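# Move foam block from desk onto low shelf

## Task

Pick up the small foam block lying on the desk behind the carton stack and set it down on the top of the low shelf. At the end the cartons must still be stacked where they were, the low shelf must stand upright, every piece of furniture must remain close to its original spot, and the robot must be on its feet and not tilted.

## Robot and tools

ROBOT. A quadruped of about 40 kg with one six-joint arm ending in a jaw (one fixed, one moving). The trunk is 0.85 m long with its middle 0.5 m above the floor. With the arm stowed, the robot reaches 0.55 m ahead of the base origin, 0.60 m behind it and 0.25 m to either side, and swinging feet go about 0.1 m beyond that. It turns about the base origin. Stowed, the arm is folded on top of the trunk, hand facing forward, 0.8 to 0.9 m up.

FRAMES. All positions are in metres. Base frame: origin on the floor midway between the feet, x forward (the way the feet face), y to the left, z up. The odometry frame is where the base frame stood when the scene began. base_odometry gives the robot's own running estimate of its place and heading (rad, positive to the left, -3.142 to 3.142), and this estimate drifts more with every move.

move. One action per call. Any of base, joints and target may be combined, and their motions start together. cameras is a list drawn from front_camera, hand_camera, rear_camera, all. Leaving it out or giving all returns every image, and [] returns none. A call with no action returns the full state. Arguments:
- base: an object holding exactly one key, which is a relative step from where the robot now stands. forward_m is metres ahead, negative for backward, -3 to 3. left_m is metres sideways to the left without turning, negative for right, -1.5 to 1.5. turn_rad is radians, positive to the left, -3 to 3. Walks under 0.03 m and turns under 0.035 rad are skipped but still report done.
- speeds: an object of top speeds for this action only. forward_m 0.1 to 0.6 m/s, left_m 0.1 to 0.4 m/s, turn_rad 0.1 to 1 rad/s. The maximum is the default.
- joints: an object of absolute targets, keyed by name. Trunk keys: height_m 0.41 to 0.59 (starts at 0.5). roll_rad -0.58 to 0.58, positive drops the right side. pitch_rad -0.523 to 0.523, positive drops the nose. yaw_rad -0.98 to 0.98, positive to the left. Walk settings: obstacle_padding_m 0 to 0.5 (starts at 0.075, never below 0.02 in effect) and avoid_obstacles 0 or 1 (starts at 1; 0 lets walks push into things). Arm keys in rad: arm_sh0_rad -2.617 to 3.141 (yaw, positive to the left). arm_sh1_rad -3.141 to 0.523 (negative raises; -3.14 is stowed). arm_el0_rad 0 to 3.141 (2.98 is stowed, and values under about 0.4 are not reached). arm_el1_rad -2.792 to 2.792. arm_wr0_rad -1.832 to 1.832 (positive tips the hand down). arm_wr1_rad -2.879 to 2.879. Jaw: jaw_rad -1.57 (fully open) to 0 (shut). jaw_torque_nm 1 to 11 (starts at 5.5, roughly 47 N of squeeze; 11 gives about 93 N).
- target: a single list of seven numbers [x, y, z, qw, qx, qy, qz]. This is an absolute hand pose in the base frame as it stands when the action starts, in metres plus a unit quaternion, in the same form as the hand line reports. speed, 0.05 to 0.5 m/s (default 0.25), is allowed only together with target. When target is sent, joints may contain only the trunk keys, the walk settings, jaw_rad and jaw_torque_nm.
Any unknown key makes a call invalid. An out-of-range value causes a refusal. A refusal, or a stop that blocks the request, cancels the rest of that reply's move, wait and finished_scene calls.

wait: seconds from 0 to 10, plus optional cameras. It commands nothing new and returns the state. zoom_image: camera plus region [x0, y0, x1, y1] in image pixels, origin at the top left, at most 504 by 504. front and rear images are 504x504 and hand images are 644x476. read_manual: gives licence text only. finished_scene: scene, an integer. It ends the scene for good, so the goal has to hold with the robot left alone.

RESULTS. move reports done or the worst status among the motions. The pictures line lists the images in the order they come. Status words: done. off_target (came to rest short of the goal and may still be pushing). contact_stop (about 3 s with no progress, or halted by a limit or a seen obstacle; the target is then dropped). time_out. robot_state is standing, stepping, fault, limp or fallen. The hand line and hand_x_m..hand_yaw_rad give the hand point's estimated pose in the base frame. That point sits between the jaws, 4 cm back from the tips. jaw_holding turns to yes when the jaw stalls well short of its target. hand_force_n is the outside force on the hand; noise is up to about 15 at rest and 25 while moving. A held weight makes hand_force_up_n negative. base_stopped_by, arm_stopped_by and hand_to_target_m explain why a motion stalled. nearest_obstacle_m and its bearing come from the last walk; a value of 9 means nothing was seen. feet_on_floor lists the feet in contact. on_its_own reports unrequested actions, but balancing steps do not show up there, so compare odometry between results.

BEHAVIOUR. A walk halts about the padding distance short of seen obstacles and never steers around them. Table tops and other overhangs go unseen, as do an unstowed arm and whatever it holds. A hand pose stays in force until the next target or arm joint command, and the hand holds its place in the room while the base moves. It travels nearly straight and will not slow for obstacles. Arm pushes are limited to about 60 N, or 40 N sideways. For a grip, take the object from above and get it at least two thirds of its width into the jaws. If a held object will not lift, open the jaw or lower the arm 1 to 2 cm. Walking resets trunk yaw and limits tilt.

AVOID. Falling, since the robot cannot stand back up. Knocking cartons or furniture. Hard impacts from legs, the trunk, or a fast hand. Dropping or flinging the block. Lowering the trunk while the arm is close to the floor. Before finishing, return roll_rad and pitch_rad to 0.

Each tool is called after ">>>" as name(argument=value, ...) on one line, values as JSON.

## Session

>>> move()

Scene clock: 0.00 s.
base_odometry: x=-0.001 y=+0.000 heading=+0.000
base_status: not commanded
joint_positions: height_m=+0.499 roll_rad=-0.001 pitch_rad=+0.005 yaw_rad=+0.003 obstacle_padding_m=+0.075 avoid_obstacles=+1.000 arm_sh0_rad=+0.000 arm_sh1_rad=-3.141 arm_el0_rad=+2.981 arm_el1_rad=+0.000 arm_wr0_rad=+0.000 arm_wr1_rad=+0.000 jaw_rad=-0.001 jaw_torque_nm=+5.500
joint_status: not commanded
robot_state: standing
hand_x_m: 0.503
hand_y_m: 0.000
hand_z_m: 0.854
hand_roll_rad: -0.003
hand_pitch_rad: -0.154
hand_yaw_rad: 0.002
jaw_holding: no
hand_force_n: 4
hand_force_up_n: 1
base_stopped_by: nothing
nearest_obstacle_m: 9.00
nearest_obstacle_bearing_rad: 0.00
arm_stopped_by: nothing
hand_to_target_m: -1.000
feet_on_floor: stepping
hand: x=+0.5027 y=+0.0004 z=+0.8537 quat_wxyz=(+0.997, -0.001, -0.077, +0.001) (m; base frame)
hand_status: not commanded
pictures: front_camera, hand_camera, rear_camera

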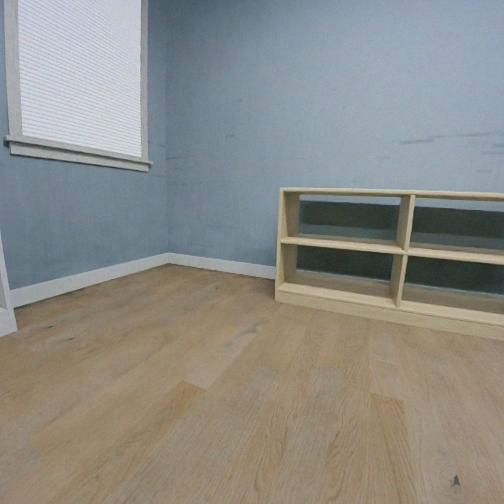

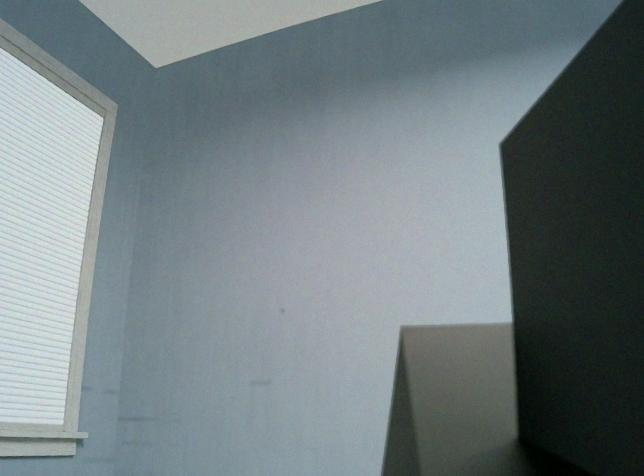

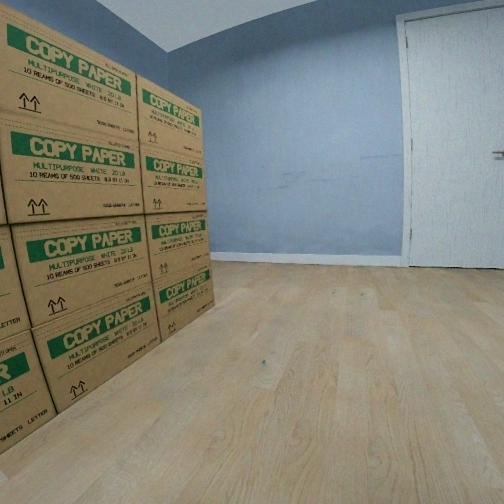

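>>> move(base={"turn_rad": -0.9})

Scene clock: 4.80 s.
move: done
base_odometry: x=-0.002 y=+0.001 heading=-0.906
base_status: done
joint_positions: height_m=+0.499 roll_rad=+0.002 pitch_rad=+0.007 yaw_rad=+0.017 obstacle_padding_m=+0.075 avoid_obstacles=+1.000 arm_sh0_rad=-0.004 arm_sh1_rad=-3.140 arm_el0_rad=+2.980 arm_el1_rad=+0.000 arm_wr0_rad=+0.001 arm_wr1_rad=+0.000 jaw_rad=-0.001 jaw_torque_nm=+5.500
robot_state: standing
hand_x_m: 0.501
hand_y_m: 0.006
hand_z_m: 0.852
hand_roll_rad: 0.000
hand_pitch_rad: -0.151
hand_yaw_rad: 0.011
jaw_holding: no
hand_force_n: 2
hand_force_up_n: 1
base_stopped_by: nothing
nearest_obstacle_m: 0.58
nearest_obstacle_bearing_rad: -1.27
arm_stopped_by: nothing
hand_to_target_m: -1.000
feet_on_floor: fl fr hl hr
hand: x=+0.5008 y=+0.0056 z=+0.8521 quat_wxyz=(+0.997, +0.001, -0.075, +0.006) (m; base frame)
pictures: front_camera, hand_camera, rear_camera

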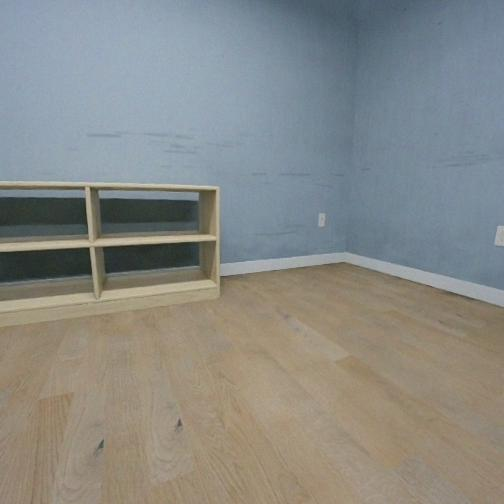

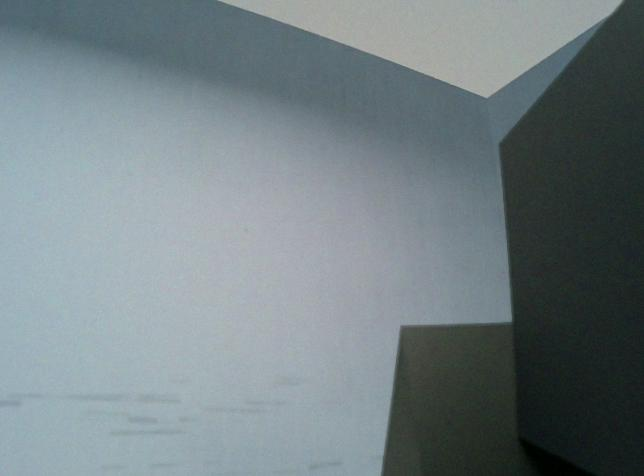

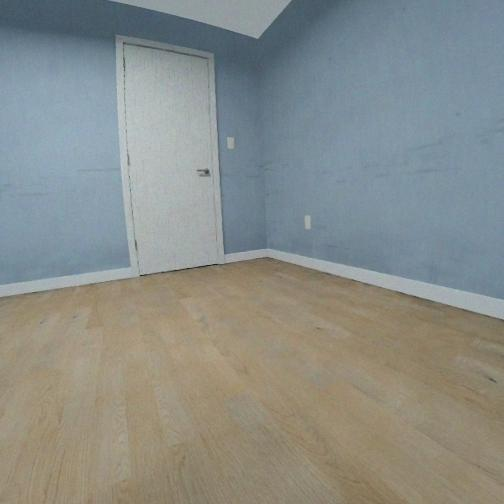

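>>> move(base={"forward_m": 0.95}, cameras=[])

>>> move(base={"turn_rad": -1.0}, joints={"arm_sh0_rad": 0, "arm_sh1_rad": -1.9, "arm_el0_rad": 1.9, "arm_wr0_rad": 0.5})

Scene clock: 11.57 s.
move: done
base_status: done
robot_state: standing
hand_x_m: 0.501
hand_y_m: 0.002
hand_z_m: 0.849
hand_roll_rad: -0.007
hand_pitch_rad: -0.144
hand_yaw_rad: 0.000
jaw_holding: no
hand_force_n: 6
hand_force_up_n: 2
base_stopped_by: nothing
nearest_obstacle_m: 0.18
nearest_obstacle_bearing_rad: 0.39
arm_stopped_by: nothing
hand_to_target_m: -1.000
feet_on_floor: fl fr hl hr
pictures: none

Scene clock: 14.80 s.
move: done
base_odometry: x=+0.588 y=-0.751 heading=-1.913
base_status: done
joint_positions: height_m=+0.498 roll_rad=-0.015 pitch_rad=+0.002 yaw_rad=+0.013 obstacle_padding_m=+0.075 avoid_obstacles=+1.000 arm_sh0_rad=-0.001 arm_sh1_rad=-1.901 arm_el0_rad=+1.899 arm_el1_rad=+0.000 arm_wr0_rad=+0.498 arm_wr1_rad=+0.000 jaw_rad=-0.001 jaw_torque_nm=+5.500
joint_status: all done
robot_state: standing
hand_x_m: 0.694
hand_y_m: 0.009
hand_z_m: 0.988
hand_roll_rad: -0.019
hand_pitch_rad: 0.498
hand_yaw_rad: 0.002
jaw_holding: no
hand_force_n: 2
hand_force_up_n: 1
base_stopped_by: nothing
nearest_obstacle_m: 0.50
nearest_obstacle_bearing_rad: 1.32
arm_stopped_by: nothing
hand_to_target_m: -1.000
feet_on_floor: fl fr hl hr
hand: x=+0.6935 y=+0.0090 z=+0.9882 quat_wxyz=(+0.969, -0.009, +0.246, +0.003) (m; base frame)
pictures: front_camera, hand_camera, rear_camera

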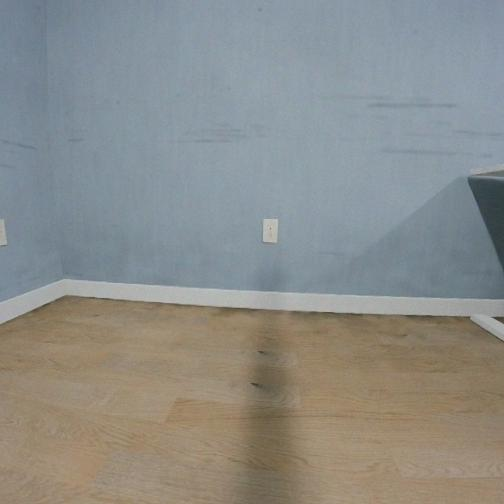

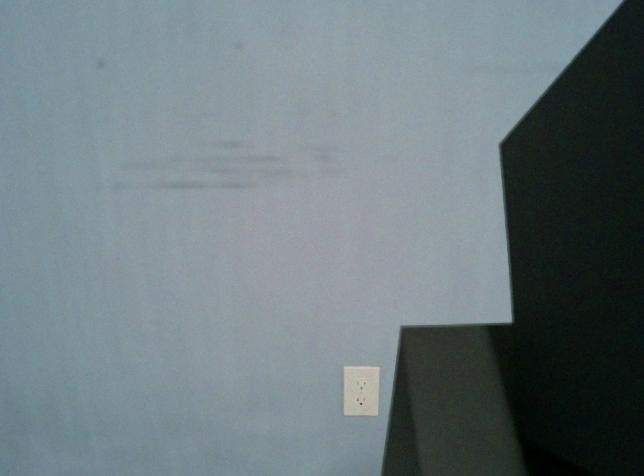

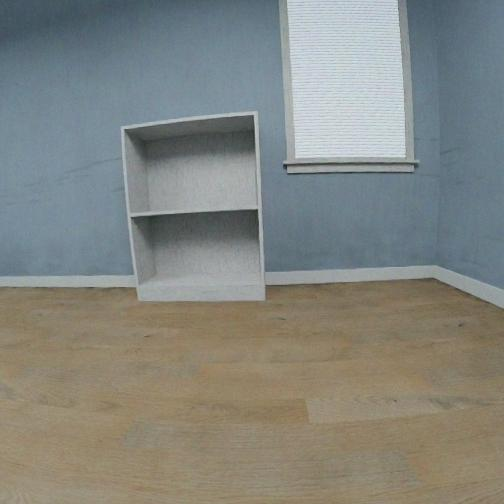

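>>> move(base={"turn_rad": -0.7})

Scene clock: 21.47 s.
move: done
base_odometry: x=+0.591 y=-0.749 heading=-2.621
base_status: done
joint_positions: height_m=+0.499 roll_rad=-0.007 pitch_rad=-0.003 yaw_rad=+0.019 obstacle_padding_m=+0.075 avoid_obstacles=+1.000 arm_sh0_rad=-0.001 arm_sh1_rad=-1.898 arm_el0_rad=+1.899 arm_el1_rad=+0.000 arm_wr0_rad=+0.499 arm_wr1_rad=+0.000 jaw_rad=-0.001 jaw_torque_nm=+5.500
robot_state: standing
hand_x_m: 0.695
hand_y_m: 0.014
hand_z_m: 0.991
hand_roll_rad: -0.010
hand_pitch_rad: 0.497
hand_yaw_rad: 0.012
jaw_holding: no
hand_force_n: 3
hand_force_up_n: 0
base_stopped_by: nothing
nearest_obstacle_m: 0.14
nearest_obstacle_bearing_rad: 2.60
arm_stopped_by: nothing
hand_to_target_m: -1.000
feet_on_floor: fl fr hl hr
hand: x=+0.6953 y=+0.0141 z=+0.9908 quat_wxyz=(+0.969, -0.006, +0.246, +0.007) (m; base frame)
pictures: front_camera, hand_camera, rear_camera

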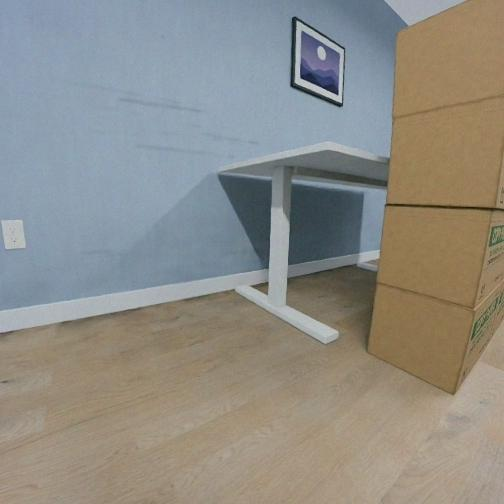

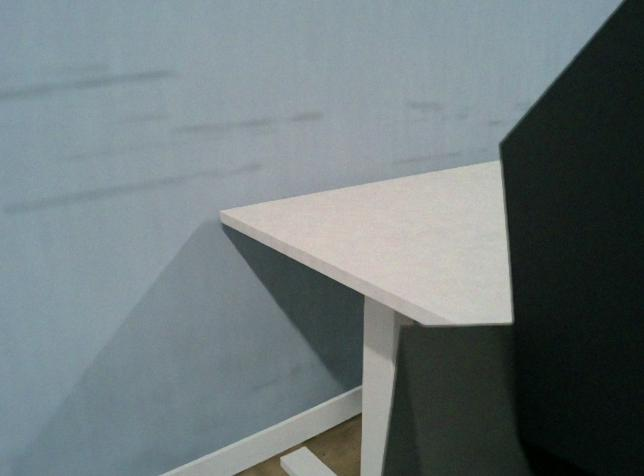

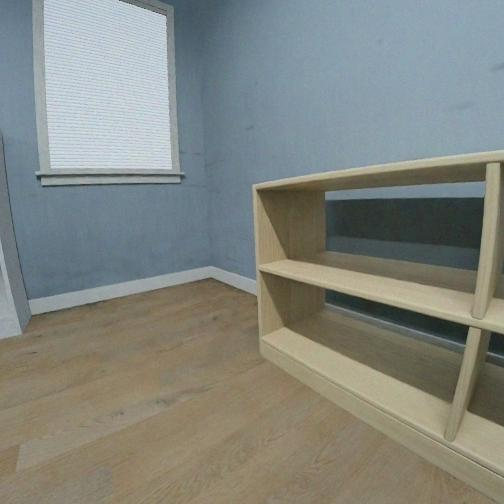

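>>> move(base={"forward_m": 0.55}, joints={"jaw_rad": -1.2, "jaw_torque_nm": 4, "obstacle_padding_m": 0.03}, cameras=[])

>>> move(joints={"arm_sh0_rad": -0.35, "arm_wr0_rad": 0.75}, cameras=["front_camera", "hand_camera"])

Scene clock: 28.83 s.
move: done
base_status: done
joint_status: all done
robot_state: standing
hand_x_m: 0.693
hand_y_m: 0.002
hand_z_m: 0.981
hand_roll_rad: -0.006
hand_pitch_rad: 0.509
hand_yaw_rad: 0.000
jaw_holding: no
hand_force_n: 2
hand_force_up_n: 0
base_stopped_by: nothing
nearest_obstacle_m: 0.15
nearest_obstacle_bearing_rad: -0.61
arm_stopped_by: nothing
hand_to_target_m: -1.000
feet_on_floor: fl fr hl hr
pictures: none

Scene clock: 29.93 s.
move: done
base_odometry: x=+0.112 y=-1.022 heading=-2.620
joint_positions: height_m=+0.498 roll_rad=-0.005 pitch_rad=+0.008 yaw_rad=+0.004 obstacle_padding_m=+0.030 avoid_obstacles=+1.000 arm_sh0_rad=-0.341 arm_sh1_rad=-1.899 arm_el0_rad=+1.897 arm_el1_rad=+0.000 arm_wr0_rad=+0.745 arm_wr1_rad=+0.000 jaw_rad=-1.201 jaw_torque_nm=+4.000
joint_status: all done
robot_state: standing
hand_x_m: 0.644
hand_y_m: -0.137
hand_z_m: 0.945
hand_roll_rad: -0.013
hand_pitch_rad: 0.750
hand_yaw_rad: -0.347
jaw_holding: no
hand_force_n: 3
hand_force_up_n: 0
base_stopped_by: nothing
nearest_obstacle_m: 0.15
nearest_obstacle_bearing_rad: -0.61
arm_stopped_by: nothing
hand_to_target_m: -1.000
feet_on_floor: fl fr hl hr
hand: x=+0.6441 y=-0.1367 z=+0.9455 quat_wxyz=(+0.917, +0.057, +0.362, -0.158) (m; base frame)
pictures: front_camera, hand_camera

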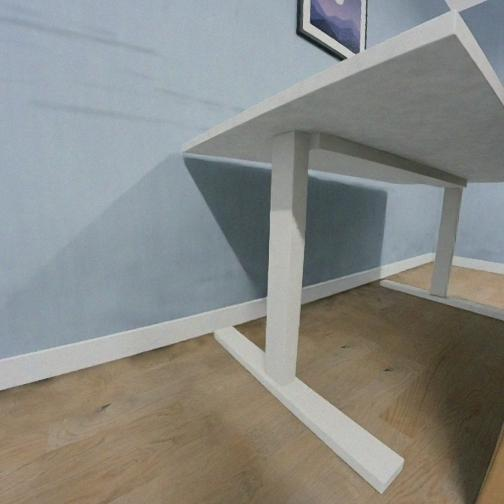

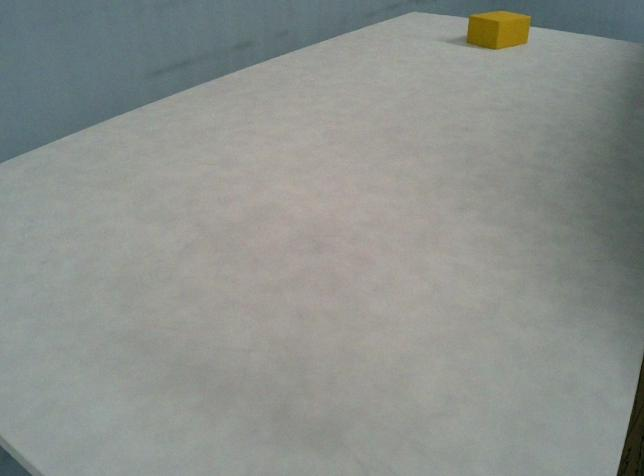

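>>> move(base={"forward_m": -0.45}, joints={"arm_sh0_rad": 0, "arm_sh1_rad": -2.2, "arm_el0_rad": 2.2, "arm_wr0_rad": 0.5, "jaw_rad": 0}, cameras=[])

>>> move(base={"left_m": -0.9}, cameras=[])

>>> move(base={"turn_rad": -0.75})

Scene clock: 73.67 s.
move: done
base_status: done
joint_status: all done
robot_state: standing
hand_x_m: 0.616
hand_y_m: 0.003
hand_z_m: 0.942
hand_roll_rad: -0.017
hand_pitch_rad: 0.501
hand_yaw_rad: -0.009
jaw_holding: no
hand_force_n: 2
hand_force_up_n: 1
base_stopped_by: nothing
nearest_obstacle_m: 0.22
nearest_obstacle_bearing_rad: 2.66
arm_stopped_by: nothing
hand_to_target_m: -1.000
feet_on_floor: fl fr hl hr
pictures: none

Scene clock: 77.87 s.
move: done
base_status: done
robot_state: standing
hand_x_m: 0.615
hand_y_m: 0.006
hand_z_m: 0.941
hand_roll_rad: -0.023
hand_pitch_rad: 0.500
hand_yaw_rad: -0.009
jaw_holding: no
hand_force_n: 2
hand_force_up_n: 1
base_stopped_by: nothing
nearest_obstacle_m: 0.36
nearest_obstacle_bearing_rad: 0.31
arm_stopped_by: nothing
hand_to_target_m: -1.000
feet_on_floor: fl fr hl hr
pictures: none

Scene clock: 80.80 s.
move: done
base_odometry: x=+0.051 y=-0.025 heading=+2.908
base_status: done
joint_positions: height_m=+0.499 roll_rad=-0.012 pitch_rad=-0.004 yaw_rad=+0.014 obstacle_padding_m=+0.030 avoid_obstacles=+1.000 arm_sh0_rad=-0.002 arm_sh1_rad=-2.197 arm_el0_rad=+2.200 arm_el1_rad=+0.000 arm_wr0_rad=+0.500 arm_wr1_rad=+0.000 jaw_rad=-0.001 jaw_torque_nm=+4.000
robot_state: standing
hand_x_m: 0.615
hand_y_m: 0.008
hand_z_m: 0.943
hand_roll_rad: -0.015
hand_pitch_rad: 0.500
hand_yaw_rad: 0.003
jaw_holding: no
hand_force_n: 2
hand_force_up_n: 0
base_stopped_by: nothing
nearest_obstacle_m: 0.54
nearest_obstacle_bearing_rad: 0.88
arm_stopped_by: nothing
hand_to_target_m: -1.000
feet_on_floor: fl fr hl hr
hand: x=+0.6154 y=+0.0076 z=+0.9431 quat_wxyz=(+0.969, -0.008, +0.247, +0.003) (m; base frame)
pictures: front_camera, hand_camera, rear_camera

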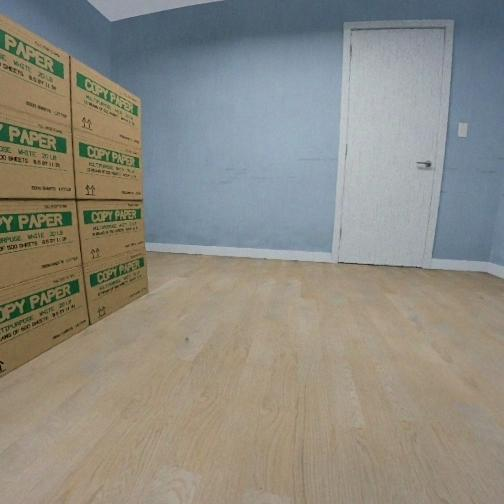

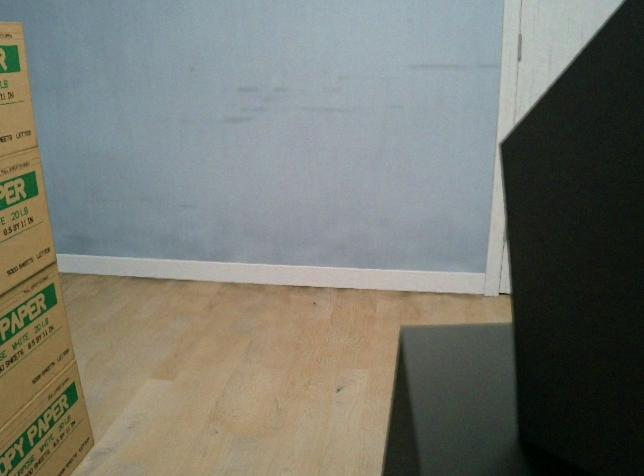

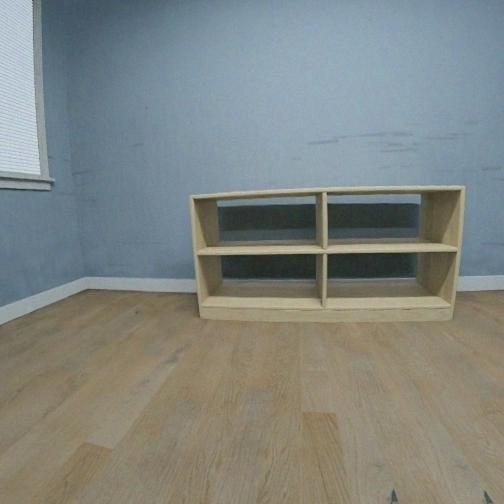

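>>> move(base={"forward_m": 2.25}, cameras=[])

>>> move(base={"turn_rad": 2.0})

Scene clock: 91.87 s.
move: done
base_status: done
robot_state: standing
hand_x_m: 0.522
hand_y_m: 0.011
hand_z_m: 0.942
hand_roll_rad: 0.016
hand_pitch_rad: 0.437
hand_yaw_rad: 0.021
jaw_holding: no
hand_force_n: 63
hand_force_up_n: -11
base_stopped_by: unknown
nearest_obstacle_m: -0.05
nearest_obstacle_bearing_rad: -0.38
arm_stopped_by: force
hand_to_target_m: -1.000
feet_on_floor: fl fr hl hr
pictures: none

Scene clock: 96.17 s.
move: contact_stop
base_odometry: x=-2.131 y=+0.495 heading=-2.972
base_status: turn_rad contact_stop (by the robot's own estimate: +0.414 of +2.000)
joint_positions: height_m=+0.499 roll_rad=-0.006 pitch_rad=-0.002 yaw_rad=+0.001 obstacle_padding_m=+0.030 avoid_obstacles=+1.000 arm_sh0_rad=+0.012 arm_sh1_rad=-2.205 arm_el0_rad=+2.206 arm_el1_rad=+0.003 arm_wr0_rad=+0.505 arm_wr1_rad=+0.007 jaw_rad=+0.000 jaw_torque_nm=+4.000
robot_state: standing
hand_x_m: 0.614
hand_y_m: 0.007
hand_z_m: 0.941
hand_roll_rad: 0.002
hand_pitch_rad: 0.505
hand_yaw_rad: 0.009
jaw_holding: no
hand_force_n: 1
hand_force_up_n: 0
base_stopped_by: obstacle
nearest_obstacle_m: -0.03
nearest_obstacle_bearing_rad: -0.47
arm_stopped_by: force
hand_to_target_m: -1.000
feet_on_floor: fl fr hl hr
hand: x=+0.6141 y=+0.0066 z=+0.9405 quat_wxyz=(+0.968, +0.000, +0.250, +0.004) (m; base frame)
pictures: front_camera, hand_camera, rear_camera

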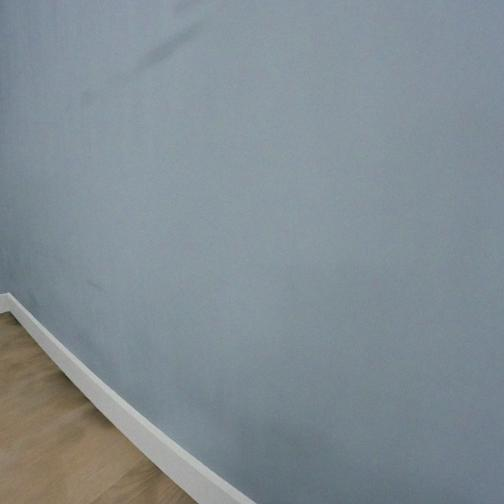

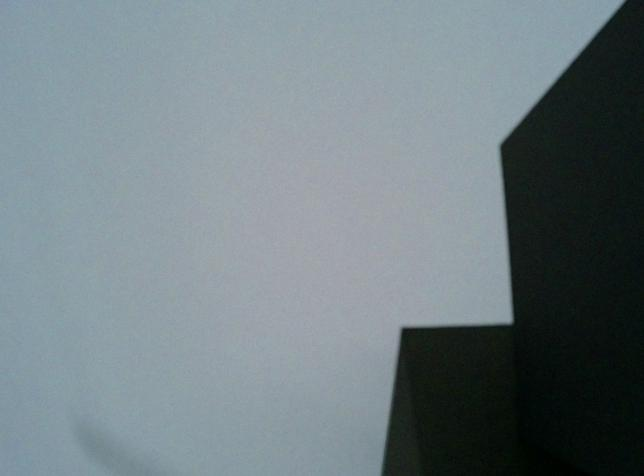

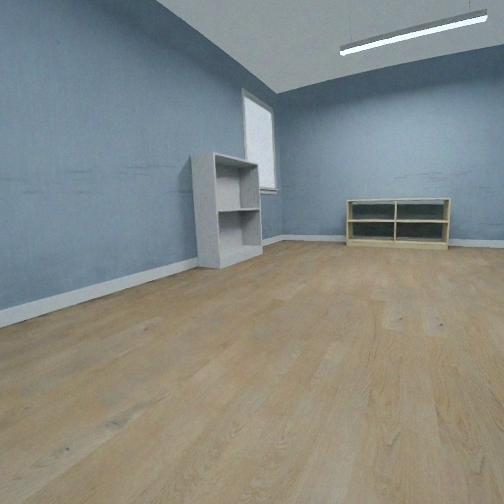

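>>> move(base={"forward_m": -0.2}, joints={"arm_sh0_rad": 0.0, "arm_sh1_rad": -2.6, "arm_el0_rad": 2.6, "arm_wr0_rad": 0.5}, cameras=[])

>>> move(base={"turn_rad": 0.9})

Scene clock: 108.13 s.
move: done
base_status: done
joint_status: all done
robot_state: standing
hand_x_m: 0.539
hand_y_m: 0.006
hand_z_m: 0.839
hand_roll_rad: -0.002
hand_pitch_rad: 0.506
hand_yaw_rad: 0.007
jaw_holding: no
hand_force_n: 1
hand_force_up_n: 0
base_stopped_by: nothing
nearest_obstacle_m: 0.11
nearest_obstacle_bearing_rad: -0.42
arm_stopped_by: nothing
hand_to_target_m: -1.000
feet_on_floor: fl fr hl hr
pictures: none

Scene clock: 111.07 s.
move: done
base_odometry: x=-1.935 y=+0.524 heading=-2.066
base_status: done
joint_positions: height_m=+0.498 roll_rad=-0.005 pitch_rad=+0.005 yaw_rad=-0.008 obstacle_padding_m=+0.030 avoid_obstacles=+1.000 arm_sh0_rad=+0.004 arm_sh1_rad=-2.599 arm_el0_rad=+2.600 arm_el1_rad=+0.001 arm_wr0_rad=+0.501 arm_wr1_rad=+0.007 jaw_rad=-0.001 jaw_torque_nm=+4.000
robot_state: standing
hand_x_m: 0.534
hand_y_m: -0.004
hand_z_m: 0.839
hand_roll_rad: 0.000
hand_pitch_rad: 0.508
hand_yaw_rad: -0.009
jaw_holding: no
hand_force_n: 2
hand_force_up_n: 0
base_stopped_by: nothing
nearest_obstacle_m: 0.26
nearest_obstacle_bearing_rad: 0.67
arm_stopped_by: nothing
hand_to_target_m: -1.000
feet_on_floor: fl fr hl hr
hand: x=+0.5341 y=-0.0042 z=+0.8385 quat_wxyz=(+0.968, +0.001, +0.251, -0.004) (m; base frame)
pictures: front_camera, hand_camera, rear_camera

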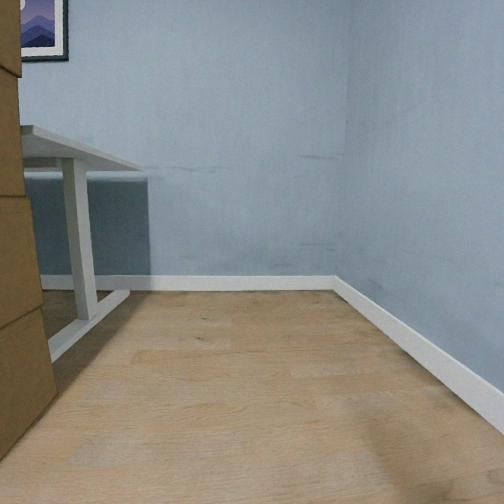

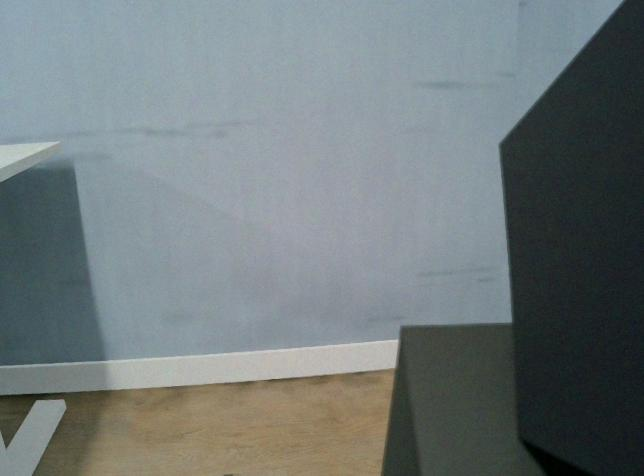

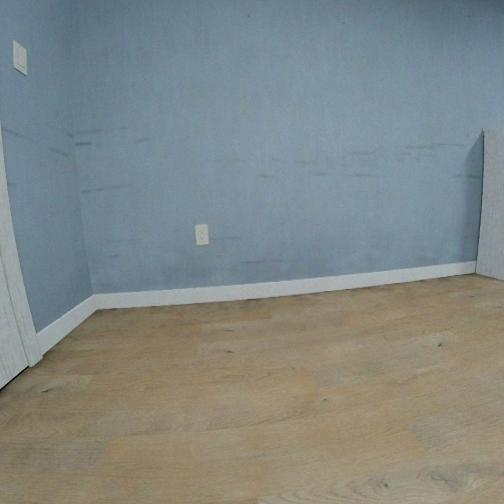

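>>> move(base={"forward_m": 1.25}, cameras=[])

>>> move(base={"left_m": 0.1}, cameras=[])

>>> move(base={"turn_rad": 1.0}, speeds={"turn_rad": 0.5}, cameras=["front_camera", "rear_camera"])

>>> move(joints={"arm_sh0_rad": 0.2, "arm_sh1_rad": -1.9, "arm_el0_rad": 1.9, "arm_wr0_rad": 0.7, "jaw_rad": -1.2})

Scene clock: 125.50 s.
move: done
base_status: done
robot_state: standing
hand_x_m: 0.534
hand_y_m: 0.005
hand_z_m: 0.834
hand_roll_rad: -0.001
hand_pitch_rad: 0.515
hand_yaw_rad: 0.004
jaw_holding: no
hand_force_n: 3
hand_force_up_n: 0
base_stopped_by: nothing
nearest_obstacle_m: 0.05
nearest_obstacle_bearing_rad: 0.24
arm_stopped_by: nothing
hand_to_target_m: -1.000
feet_on_floor: fl fr hl hr
pictures: none

Scene clock: 127.33 s.
move: done
base_status: done
robot_state: standing
hand_x_m: 0.534
hand_y_m: 0.003
hand_z_m: 0.835
hand_roll_rad: 0.000
hand_pitch_rad: 0.512
hand_yaw_rad: -0.001
jaw_holding: no
hand_force_n: 3
hand_force_up_n: 1
base_stopped_by: nothing
nearest_obstacle_m: 0.04
nearest_obstacle_bearing_rad: 0.10
arm_stopped_by: nothing
hand_to_target_m: -1.000
feet_on_floor: fl fr hl hr
pictures: none

Scene clock: 132.77 s.
move: contact_stop
base_odometry: x=-2.450 y=-0.630 heading=-1.172
base_status: turn_rad contact_stop (by the robot's own estimate: +0.901 of +1.000)
joint_positions: height_m=+0.499 roll_rad=-0.006 pitch_rad=+0.007 yaw_rad=+0.002 obstacle_padding_m=+0.030 avoid_obstacles=+1.000 arm_sh0_rad=+0.003 arm_sh1_rad=-2.599 arm_el0_rad=+2.600 arm_el1_rad=+0.000 arm_wr0_rad=+0.500 arm_wr1_rad=+0.007 jaw_rad=-0.001 jaw_torque_nm=+4.000
robot_state: standing
hand_x_m: 0.538
hand_y_m: 0.002
hand_z_m: 0.837
hand_roll_rad: -0.003
hand_pitch_rad: 0.510
hand_yaw_rad: -0.001
jaw_holding: no
hand_force_n: 4
hand_force_up_n: 0
base_stopped_by: obstacle
nearest_obstacle_m: 0.00
nearest_obstacle_bearing_rad: 0.45
arm_stopped_by: nothing
hand_to_target_m: -1.000
feet_on_floor: fl fr hl hr
hand: x=+0.5378 y=+0.0019 z=+0.8372 quat_wxyz=(+0.968, -0.001, +0.252, +0.000) (m; base frame)
pictures: front_camera, rear_camera

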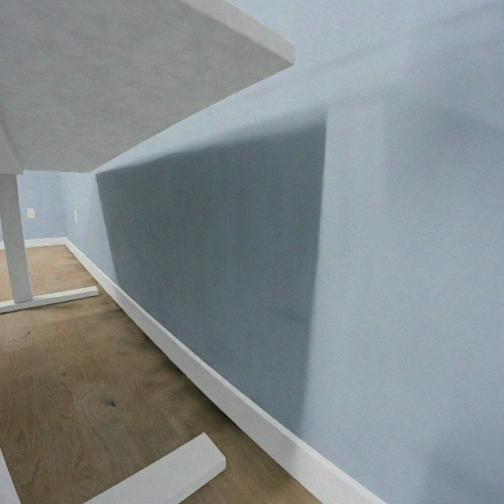

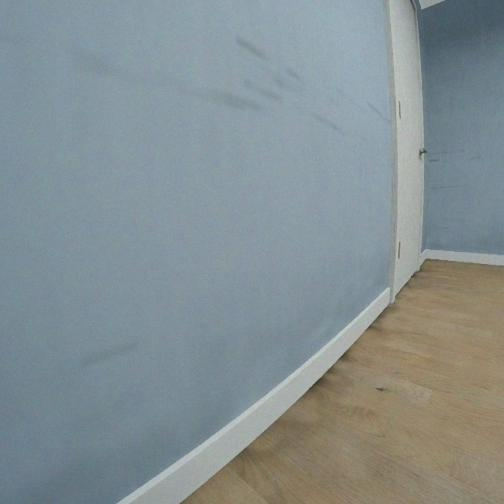

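not run: a stop came earlier in this reply.

>>> move(joints={"arm_sh0_rad": 0.4, "arm_sh1_rad": -2.0, "arm_el0_rad": 2.0, "arm_wr0_rad": 0.8, "jaw_rad": -1.2}, cameras=["front_camera", "hand_camera"])

Scene clock: 137.30 s.
move: done
base_odometry: x=-2.450 y=-0.629 heading=-1.172
joint_positions: height_m=+0.498 roll_rad=-0.004 pitch_rad=+0.008 yaw_rad=+0.000 obstacle_padding_m=+0.030 avoid_obstacles=+1.000 arm_sh0_rad=+0.393 arm_sh1_rad=-2.006 arm_el0_rad=+2.008 arm_el1_rad=+0.000 arm_wr0_rad=+0.795 arm_wr1_rad=+0.007 jaw_rad=-1.200 jaw_torque_nm=+4.000
joint_status: all done
robot_state: standing
hand_x_m: 0.603
hand_y_m: 0.146
hand_z_m: 0.922
hand_roll_rad: 0.003
hand_pitch_rad: 0.807
hand_yaw_rad: 0.390
jaw_holding: no
hand_force_n: 1
hand_force_up_n: 0
base_stopped_by: obstacle
nearest_obstacle_m: 0.00
nearest_obstacle_bearing_rad: 0.45
arm_stopped_by: nothing
hand_to_target_m: -1.000
feet_on_floor: fl fr hl hr
hand: x=+0.6034 y=+0.1465 z=+0.9222 quat_wxyz=(+0.902, -0.075, +0.385, +0.178) (m; base frame)
pictures: front_camera, hand_camera

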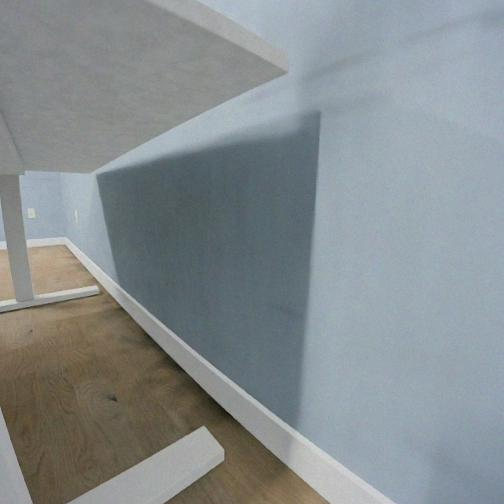

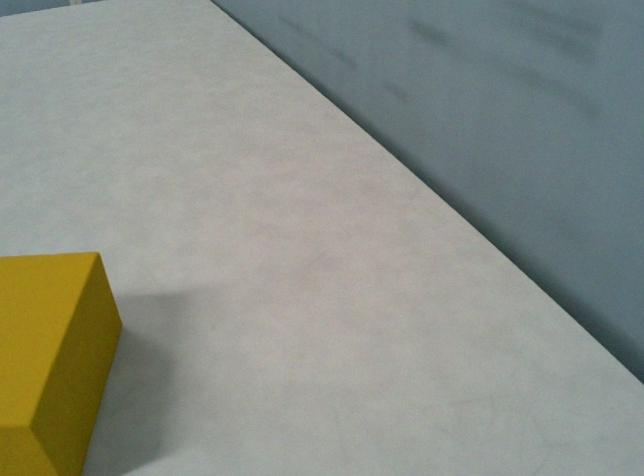

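>>> move(joints={"arm_sh0_rad": 0.85, "arm_sh1_rad": -2.1, "arm_el0_rad": 2.0, "arm_wr0_rad": 1.05}, cameras=["hand_camera"])

Scene clock: 140.97 s.
move: done
base_odometry: x=-2.451 y=-0.629 heading=-1.172
joint_positions: height_m=+0.498 roll_rad=-0.004 pitch_rad=+0.007 yaw_rad=+0.002 obstacle_padding_m=+0.030 avoid_obstacles=+1.000 arm_sh0_rad=+0.840 arm_sh1_rad=-2.096 arm_el0_rad=+2.000 arm_el1_rad=+0.000 arm_wr0_rad=+1.045 arm_wr1_rad=+0.006 jaw_rad=-1.201 jaw_torque_nm=+4.000
joint_status: all done
robot_state: standing
hand_x_m: 0.468
hand_y_m: 0.245
hand_z_m: 0.929
hand_roll_rad: 0.009
hand_pitch_rad: 0.956
hand_yaw_rad: 0.843
jaw_holding: no
hand_force_n: 3
hand_force_up_n: -1
base_stopped_by: obstacle
nearest_obstacle_m: 0.00
nearest_obstacle_bearing_rad: 0.45
arm_stopped_by: nothing
hand_to_target_m: -1.000
feet_on_floor: fl fr hl hr
hand: x=+0.4682 y=+0.2448 z=+0.9293 quat_wxyz=(+0.811, -0.185, +0.421, +0.361) (m; base frame)
pictures: hand_camera

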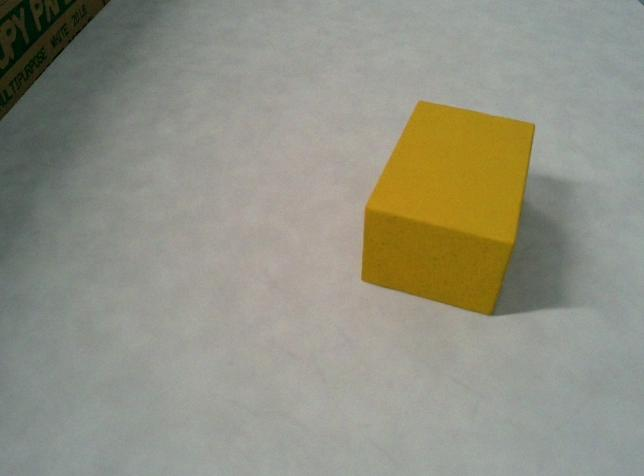

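>>> move(target=[0.614, 0.382, 0.89, 0.6666, 0.4613, 0.5358, -0.2358], cameras=["hand_camera"])

Scene clock: 155.47 s.
move: done
base_odometry: x=-2.452 y=-0.629 heading=-1.172
joint_positions: height_m=+0.498 roll_rad=-0.004 pitch_rad=+0.007 yaw_rad=-0.001 obstacle_padding_m=+0.030 avoid_obstacles=+1.000 arm_sh0_rad=+0.850 arm_sh1_rad=-1.300 arm_el0_rad=+1.324 arm_el1_rad=-0.124 arm_wr0_rad=+1.190 arm_wr1_rad=+1.922 jaw_rad=-1.201 jaw_torque_nm=+4.000
robot_state: standing
hand_x_m: 0.611
hand_y_m: 0.377
hand_z_m: 0.890
hand_roll_rad: 1.577
hand_pitch_rad: 1.202
hand_yaw_rad: 0.529
jaw_holding: no
hand_force_n: 2
hand_force_up_n: -1
base_stopped_by: obstacle
nearest_obstacle_m: 0.00
nearest_obstacle_bearing_rad: 0.45
arm_stopped_by: nothing
hand_to_target_m: 0.008
feet_on_floor: fl fr hl hr
hand: x=+0.6111 y=+0.3767 z=+0.8905 quat_wxyz=(+0.666, +0.460, +0.538, -0.235) (m; base frame)
hand_status: done (0.008 m and 0.3 deg from the pose sent, 0.204 m and 106.8 deg at the start)
pictures: hand_camera

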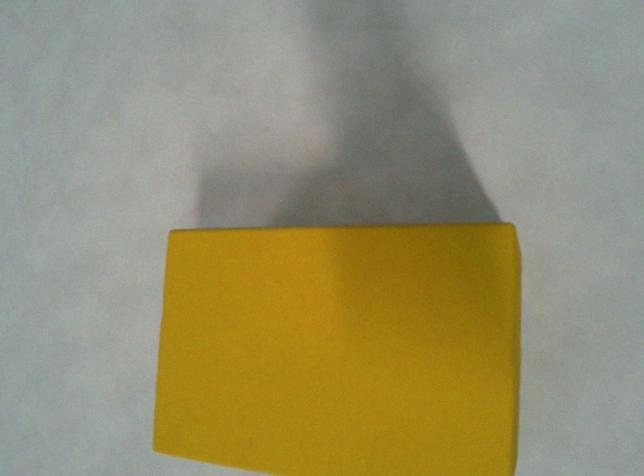

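>>> move(target=[0.652, 0.397, 0.86, 0.6666, 0.4613, 0.5358, -0.2358], cameras=["hand_camera", "front_camera"], speed=0.1)

Scene clock: 163.33 s.
move: done
base_odometry: x=-2.453 y=-0.629 heading=-1.172
joint_positions: height_m=+0.499 roll_rad=-0.004 pitch_rad=+0.008 yaw_rad=-0.001 obstacle_padding_m=+0.030 avoid_obstacles=+1.000 arm_sh0_rad=+0.824 arm_sh1_rad=-1.176 arm_el0_rad=+1.239 arm_el1_rad=-0.124 arm_wr0_rad=+1.156 arm_wr1_rad=+1.906 jaw_rad=-1.201 jaw_torque_nm=+4.000
robot_state: standing
hand_x_m: 0.646
hand_y_m: 0.393
hand_z_m: 0.860
hand_roll_rad: 1.556
hand_pitch_rad: 1.209
hand_yaw_rad: 0.502
jaw_holding: no
hand_force_n: 1
hand_force_up_n: 0
base_stopped_by: obstacle
nearest_obstacle_m: 0.00
nearest_obstacle_bearing_rad: 0.45
arm_stopped_by: nothing
hand_to_target_m: 0.008
feet_on_floor: fl fr hl hr
hand: x=+0.6457 y=+0.3927 z=+0.8597 quat_wxyz=(+0.667, +0.459, +0.536, -0.241) (m; base frame)
hand_status: done (0.008 m and 0.6 deg from the pose sent, 0.055 m and 0.3 deg at the start)
pictures: front_camera, hand_camera

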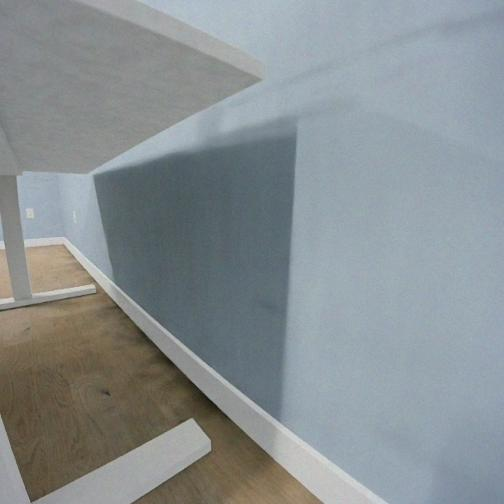

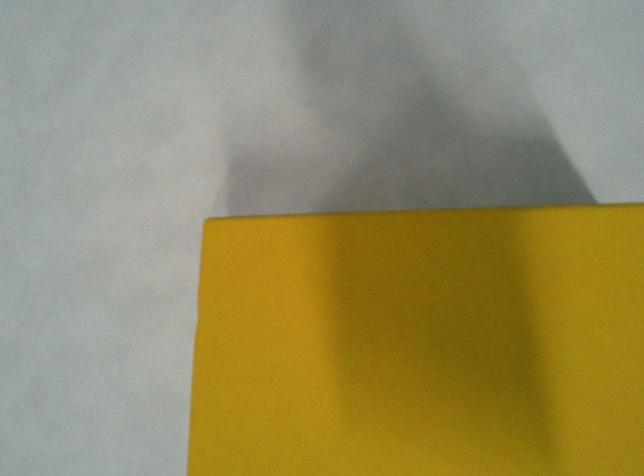

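>>> move(target=[0.657, 0.405, 0.838, 0.6666, 0.4613, 0.5358, -0.2358], cameras=["hand_camera"], speed=0.06)

Scene clock: 167.17 s.
move: done
base_odometry: x=-2.454 y=-0.628 heading=-1.172
joint_positions: height_m=+0.498 roll_rad=-0.004 pitch_rad=+0.007 yaw_rad=-0.001 obstacle_padding_m=+0.030 avoid_obstacles=+1.000 arm_sh0_rad=+0.820 arm_sh1_rad=-1.126 arm_el0_rad=+1.222 arm_el1_rad=-0.121 arm_wr0_rad=+1.121 arm_wr1_rad=+1.901 jaw_rad=-1.201 jaw_torque_nm=+4.000
robot_state: standing
hand_x_m: 0.656
hand_y_m: 0.403
hand_z_m: 0.840
hand_roll_rad: 1.560
hand_pitch_rad: 1.207
hand_yaw_rad: 0.510
jaw_holding: no
hand_force_n: 1
hand_force_up_n: 0
base_stopped_by: obstacle
nearest_obstacle_m: 0.00
nearest_obstacle_bearing_rad: 0.45
arm_stopped_by: nothing
hand_to_target_m: 0.003
feet_on_floor: fl fr hl hr
hand: x=+0.6560 y=+0.4032 z=+0.8397 quat_wxyz=(+0.667, +0.459, +0.536, -0.238) (m; base frame)
hand_status: done (0.003 m and 0.4 deg from the pose sent, 0.027 m and 0.6 deg at the start)
pictures: hand_camera

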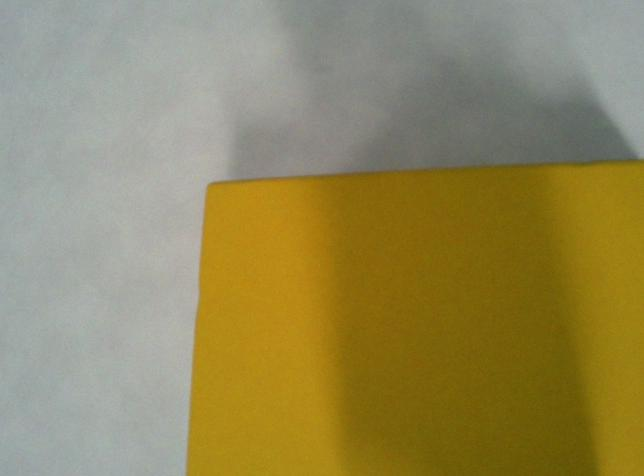

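>>> move(target=[0.661, 0.409, 0.824, 0.6666, 0.4613, 0.5358, -0.2358], cameras=["hand_camera"], speed=0.05)

Scene clock: 170.40 s.
move: done
base_odometry: x=-2.454 y=-0.628 heading=-1.172
joint_positions: height_m=+0.499 roll_rad=-0.003 pitch_rad=+0.006 yaw_rad=+0.000 obstacle_padding_m=+0.030 avoid_obstacles=+1.000 arm_sh0_rad=+0.821 arm_sh1_rad=-1.101 arm_el0_rad=+1.222 arm_el1_rad=-0.121 arm_wr0_rad=+1.093 arm_wr1_rad=+1.901 jaw_rad=-1.201 jaw_torque_nm=+4.000
robot_state: standing
hand_x_m: 0.660
hand_y_m: 0.409
hand_z_m: 0.827
hand_roll_rad: 1.566
hand_pitch_rad: 1.203
hand_yaw_rad: 0.520
jaw_holding: no
hand_force_n: 1
hand_force_up_n: 1
base_stopped_by: obstacle
nearest_obstacle_m: 0.00
nearest_obstacle_bearing_rad: 0.45
arm_stopped_by: nothing
hand_to_target_m: 0.004
feet_on_floor: fl fr hl hr
hand: x=+0.6605 y=+0.4089 z=+0.8274 quat_wxyz=(+0.667, +0.459, +0.537, -0.235) (m; base frame)
hand_status: done (0.004 m and 0.3 deg from the pose sent, 0.017 m and 0.4 deg at the start)
pictures: hand_camera

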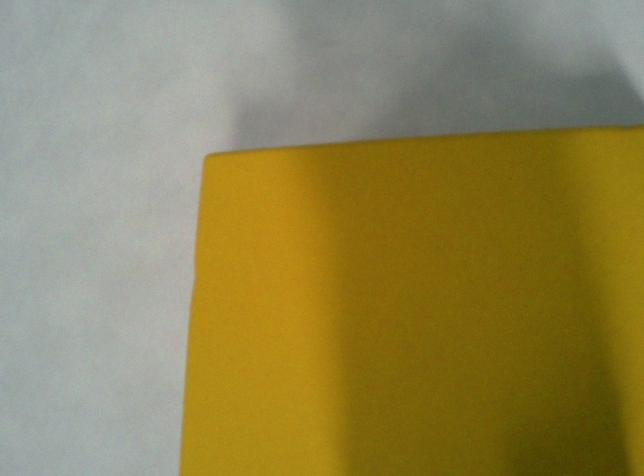

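>>> move(target=[0.663, 0.407, 0.812, 0.6666, 0.4613, 0.5358, -0.2358], cameras=["hand_camera"], speed=0.05)

Scene clock: 175.10 s.
move: off_target
base_odometry: x=-2.454 y=-0.628 heading=-1.172
joint_positions: height_m=+0.498 roll_rad=-0.002 pitch_rad=+0.007 yaw_rad=-0.001 obstacle_padding_m=+0.030 avoid_obstacles=+1.000 arm_sh0_rad=+0.820 arm_sh1_rad=-1.099 arm_el0_rad=+1.226 arm_el1_rad=-0.120 arm_wr0_rad=+1.079 arm_wr1_rad=+1.901 jaw_rad=-1.201 jaw_torque_nm=+4.000
robot_state: standing
hand_x_m: 0.661
hand_y_m: 0.409
hand_z_m: 0.824
hand_roll_rad: 1.577
hand_pitch_rad: 1.196
hand_yaw_rad: 0.531
jaw_holding: no
hand_force_n: 8
hand_force_up_n: 8
base_stopped_by: obstacle
nearest_obstacle_m: 0.00
nearest_obstacle_bearing_rad: 0.45
arm_stopped_by: nothing
hand_to_target_m: 0.013
feet_on_floor: fl fr hl hr
hand: x=+0.6612 y=+0.4092 z=+0.8244 quat_wxyz=(+0.667, +0.462, +0.537, -0.232) (m; base frame)
hand_status: off_target (0.013 m and 0.4 deg from the pose sent, 0.016 m and 0.3 deg at the start)
pictures: hand_camera

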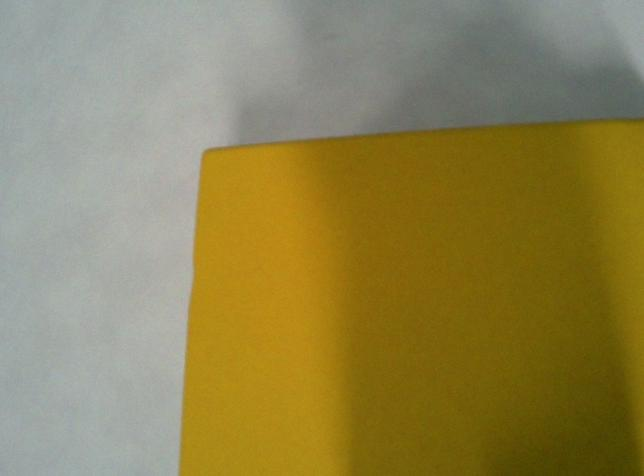

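>>> move(target=[0.662, 0.408, 0.827, 0.6666, 0.4613, 0.5358, -0.2358], cameras=[], speed=0.05)

>>> move(joints={"jaw_rad": 0, "jaw_torque_nm": 4}, cameras=["hand_camera"])

Scene clock: 179.37 s.
move: done
robot_state: standing
hand_x_m: 0.660
hand_y_m: 0.408
hand_z_m: 0.827
hand_roll_rad: 1.581
hand_pitch_rad: 1.192
hand_yaw_rad: 0.535
jaw_holding: no
hand_force_n: 2
hand_force_up_n: 0
base_stopped_by: obstacle
nearest_obstacle_m: 0.00
nearest_obstacle_bearing_rad: 0.45
arm_stopped_by: nothing
hand_to_target_m: 0.002
feet_on_floor: fl fr hl hr
hand_status: done (0.002 m and 0.6 deg from the pose sent, 0.003 m and 0.4 deg at the start)
pictures: none

Scene clock: 181.20 s.
move: done
base_odometry: x=-2.454 y=-0.628 heading=-1.172
joint_positions: height_m=+0.498 roll_rad=-0.003 pitch_rad=+0.007 yaw_rad=-0.001 obstacle_padding_m=+0.030 avoid_obstacles=+1.000 arm_sh0_rad=+0.819 arm_sh1_rad=-1.103 arm_el0_rad=+1.222 arm_el1_rad=-0.124 arm_wr0_rad=+1.092 arm_wr1_rad=+1.902 jaw_rad=-0.001 jaw_torque_nm=+4.000
joint_status: all done
robot_state: standing
hand_x_m: 0.662
hand_y_m: 0.407
hand_z_m: 0.828
hand_roll_rad: 1.561
hand_pitch_rad: 1.199
hand_yaw_rad: 0.513
jaw_holding: no
hand_force_n: 3
hand_force_up_n: -1
base_stopped_by: obstacle
nearest_obstacle_m: 0.00
nearest_obstacle_bearing_rad: 0.45
arm_stopped_by: nothing
hand_to_target_m: 0.002
feet_on_floor: fl fr hl hr
hand: x=+0.6618 y=+0.4070 z=+0.8281 quat_wxyz=(+0.668, +0.460, +0.535, -0.235) (m; base frame)
pictures: hand_camera

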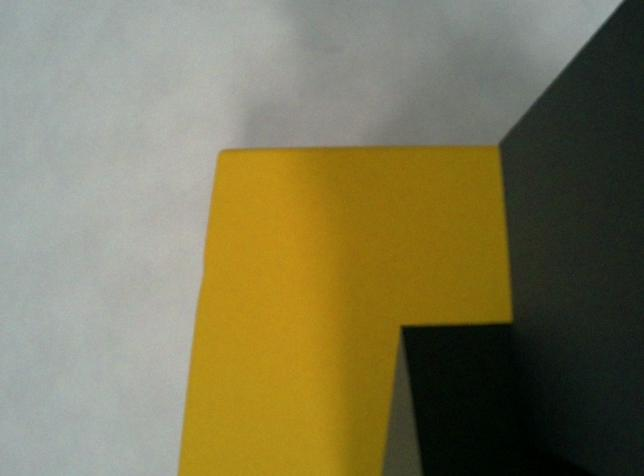

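>>> move(target=[0.657, 0.422, 0.86, 0.6666, 0.4613, 0.5358, -0.2358], cameras=[], speed=0.12)

>>> move(joints={"jaw_rad": -1.4}, cameras=["hand_camera"])

>>> move(target=[0.659, 0.424, 0.815, 0.6666, 0.4613, 0.5358, -0.2358], cameras=["hand_camera"], speed=0.06)

Scene clock: 211.70 s.
move: done
robot_state: standing
hand_x_m: 0.652
hand_y_m: 0.414
hand_z_m: 0.860
hand_roll_rad: 1.562
hand_pitch_rad: 1.205
hand_yaw_rad: 0.517
jaw_holding: no
hand_force_n: 2
hand_force_up_n: 0
base_stopped_by: obstacle
nearest_obstacle_m: 0.00
nearest_obstacle_bearing_rad: 0.45
arm_stopped_by: nothing
hand_to_target_m: 0.009
feet_on_floor: fl fr hl hr
hand_status: done (0.009 m and 0.4 deg from the pose sent, 0.036 m and 0.3 deg at the start)
pictures: none

Scene clock: 213.67 s.
move: done
joint_status: all done
robot_state: standing
hand_x_m: 0.653
hand_y_m: 0.418
hand_z_m: 0.859
hand_roll_rad: 1.562
hand_pitch_rad: 1.206
hand_yaw_rad: 0.518
jaw_holding: no
hand_force_n: 1
hand_force_up_n: 0
base_stopped_by: obstacle
nearest_obstacle_m: 0.00
nearest_obstacle_bearing_rad: 0.45
arm_stopped_by: nothing
hand_to_target_m: 0.006
feet_on_floor: fl fr hl hr
pictures: hand_camera

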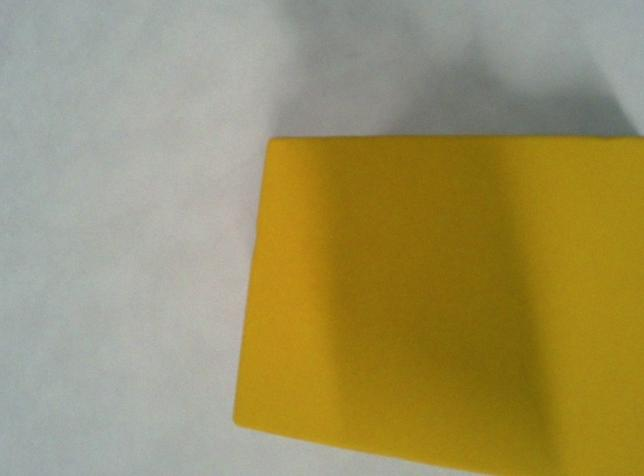

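Scene clock: 214.77 s.
move: done
base_odometry: x=-2.454 y=-0.628 heading=-1.172
joint_positions: height_m=+0.498 roll_rad=-0.003 pitch_rad=+0.007 yaw_rad=-0.001 obstacle_padding_m=+0.030 avoid_obstacles=+1.000 arm_sh0_rad=+0.843 arm_sh1_rad=-1.040 arm_el0_rad=+1.161 arm_el1_rad=-0.126 arm_wr0_rad=+1.091 arm_wr1_rad=+1.926 jaw_rad=-1.401 jaw_torque_nm=+4.000
robot_state: standing
hand_x_m: 0.663
hand_y_m: 0.429
hand_z_m: 0.816
hand_roll_rad: 1.579
hand_pitch_rad: 1.200
hand_yaw_rad: 0.532
jaw_holding: no
hand_force_n: 3
hand_force_up_n: -1
base_stopped_by: obstacle
nearest_obstacle_m: 0.00
nearest_obstacle_bearing_rad: 0.45
arm_stopped_by: nothing
hand_to_target_m: 0.006
feet_on_floor: fl fr hl hr
hand: x=+0.6626 y=+0.4290 z=+0.8165 quat_wxyz=(+0.666, +0.461, +0.538, -0.234) (m; base frame)
hand_status: done (0.006 m and 0.3 deg from the pose sent, 0.045 m and 0.5 deg at the start)
pictures: hand_camera

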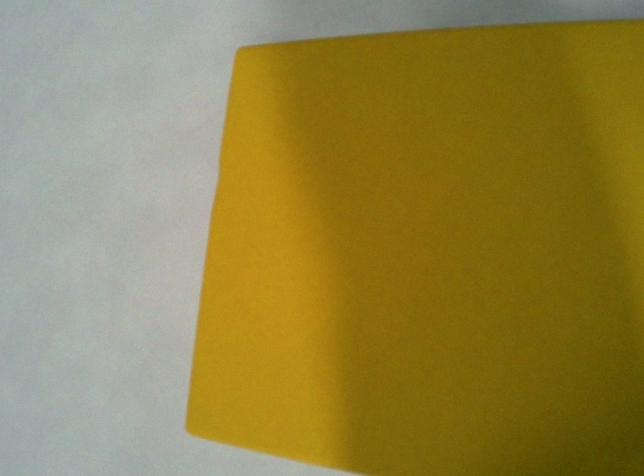

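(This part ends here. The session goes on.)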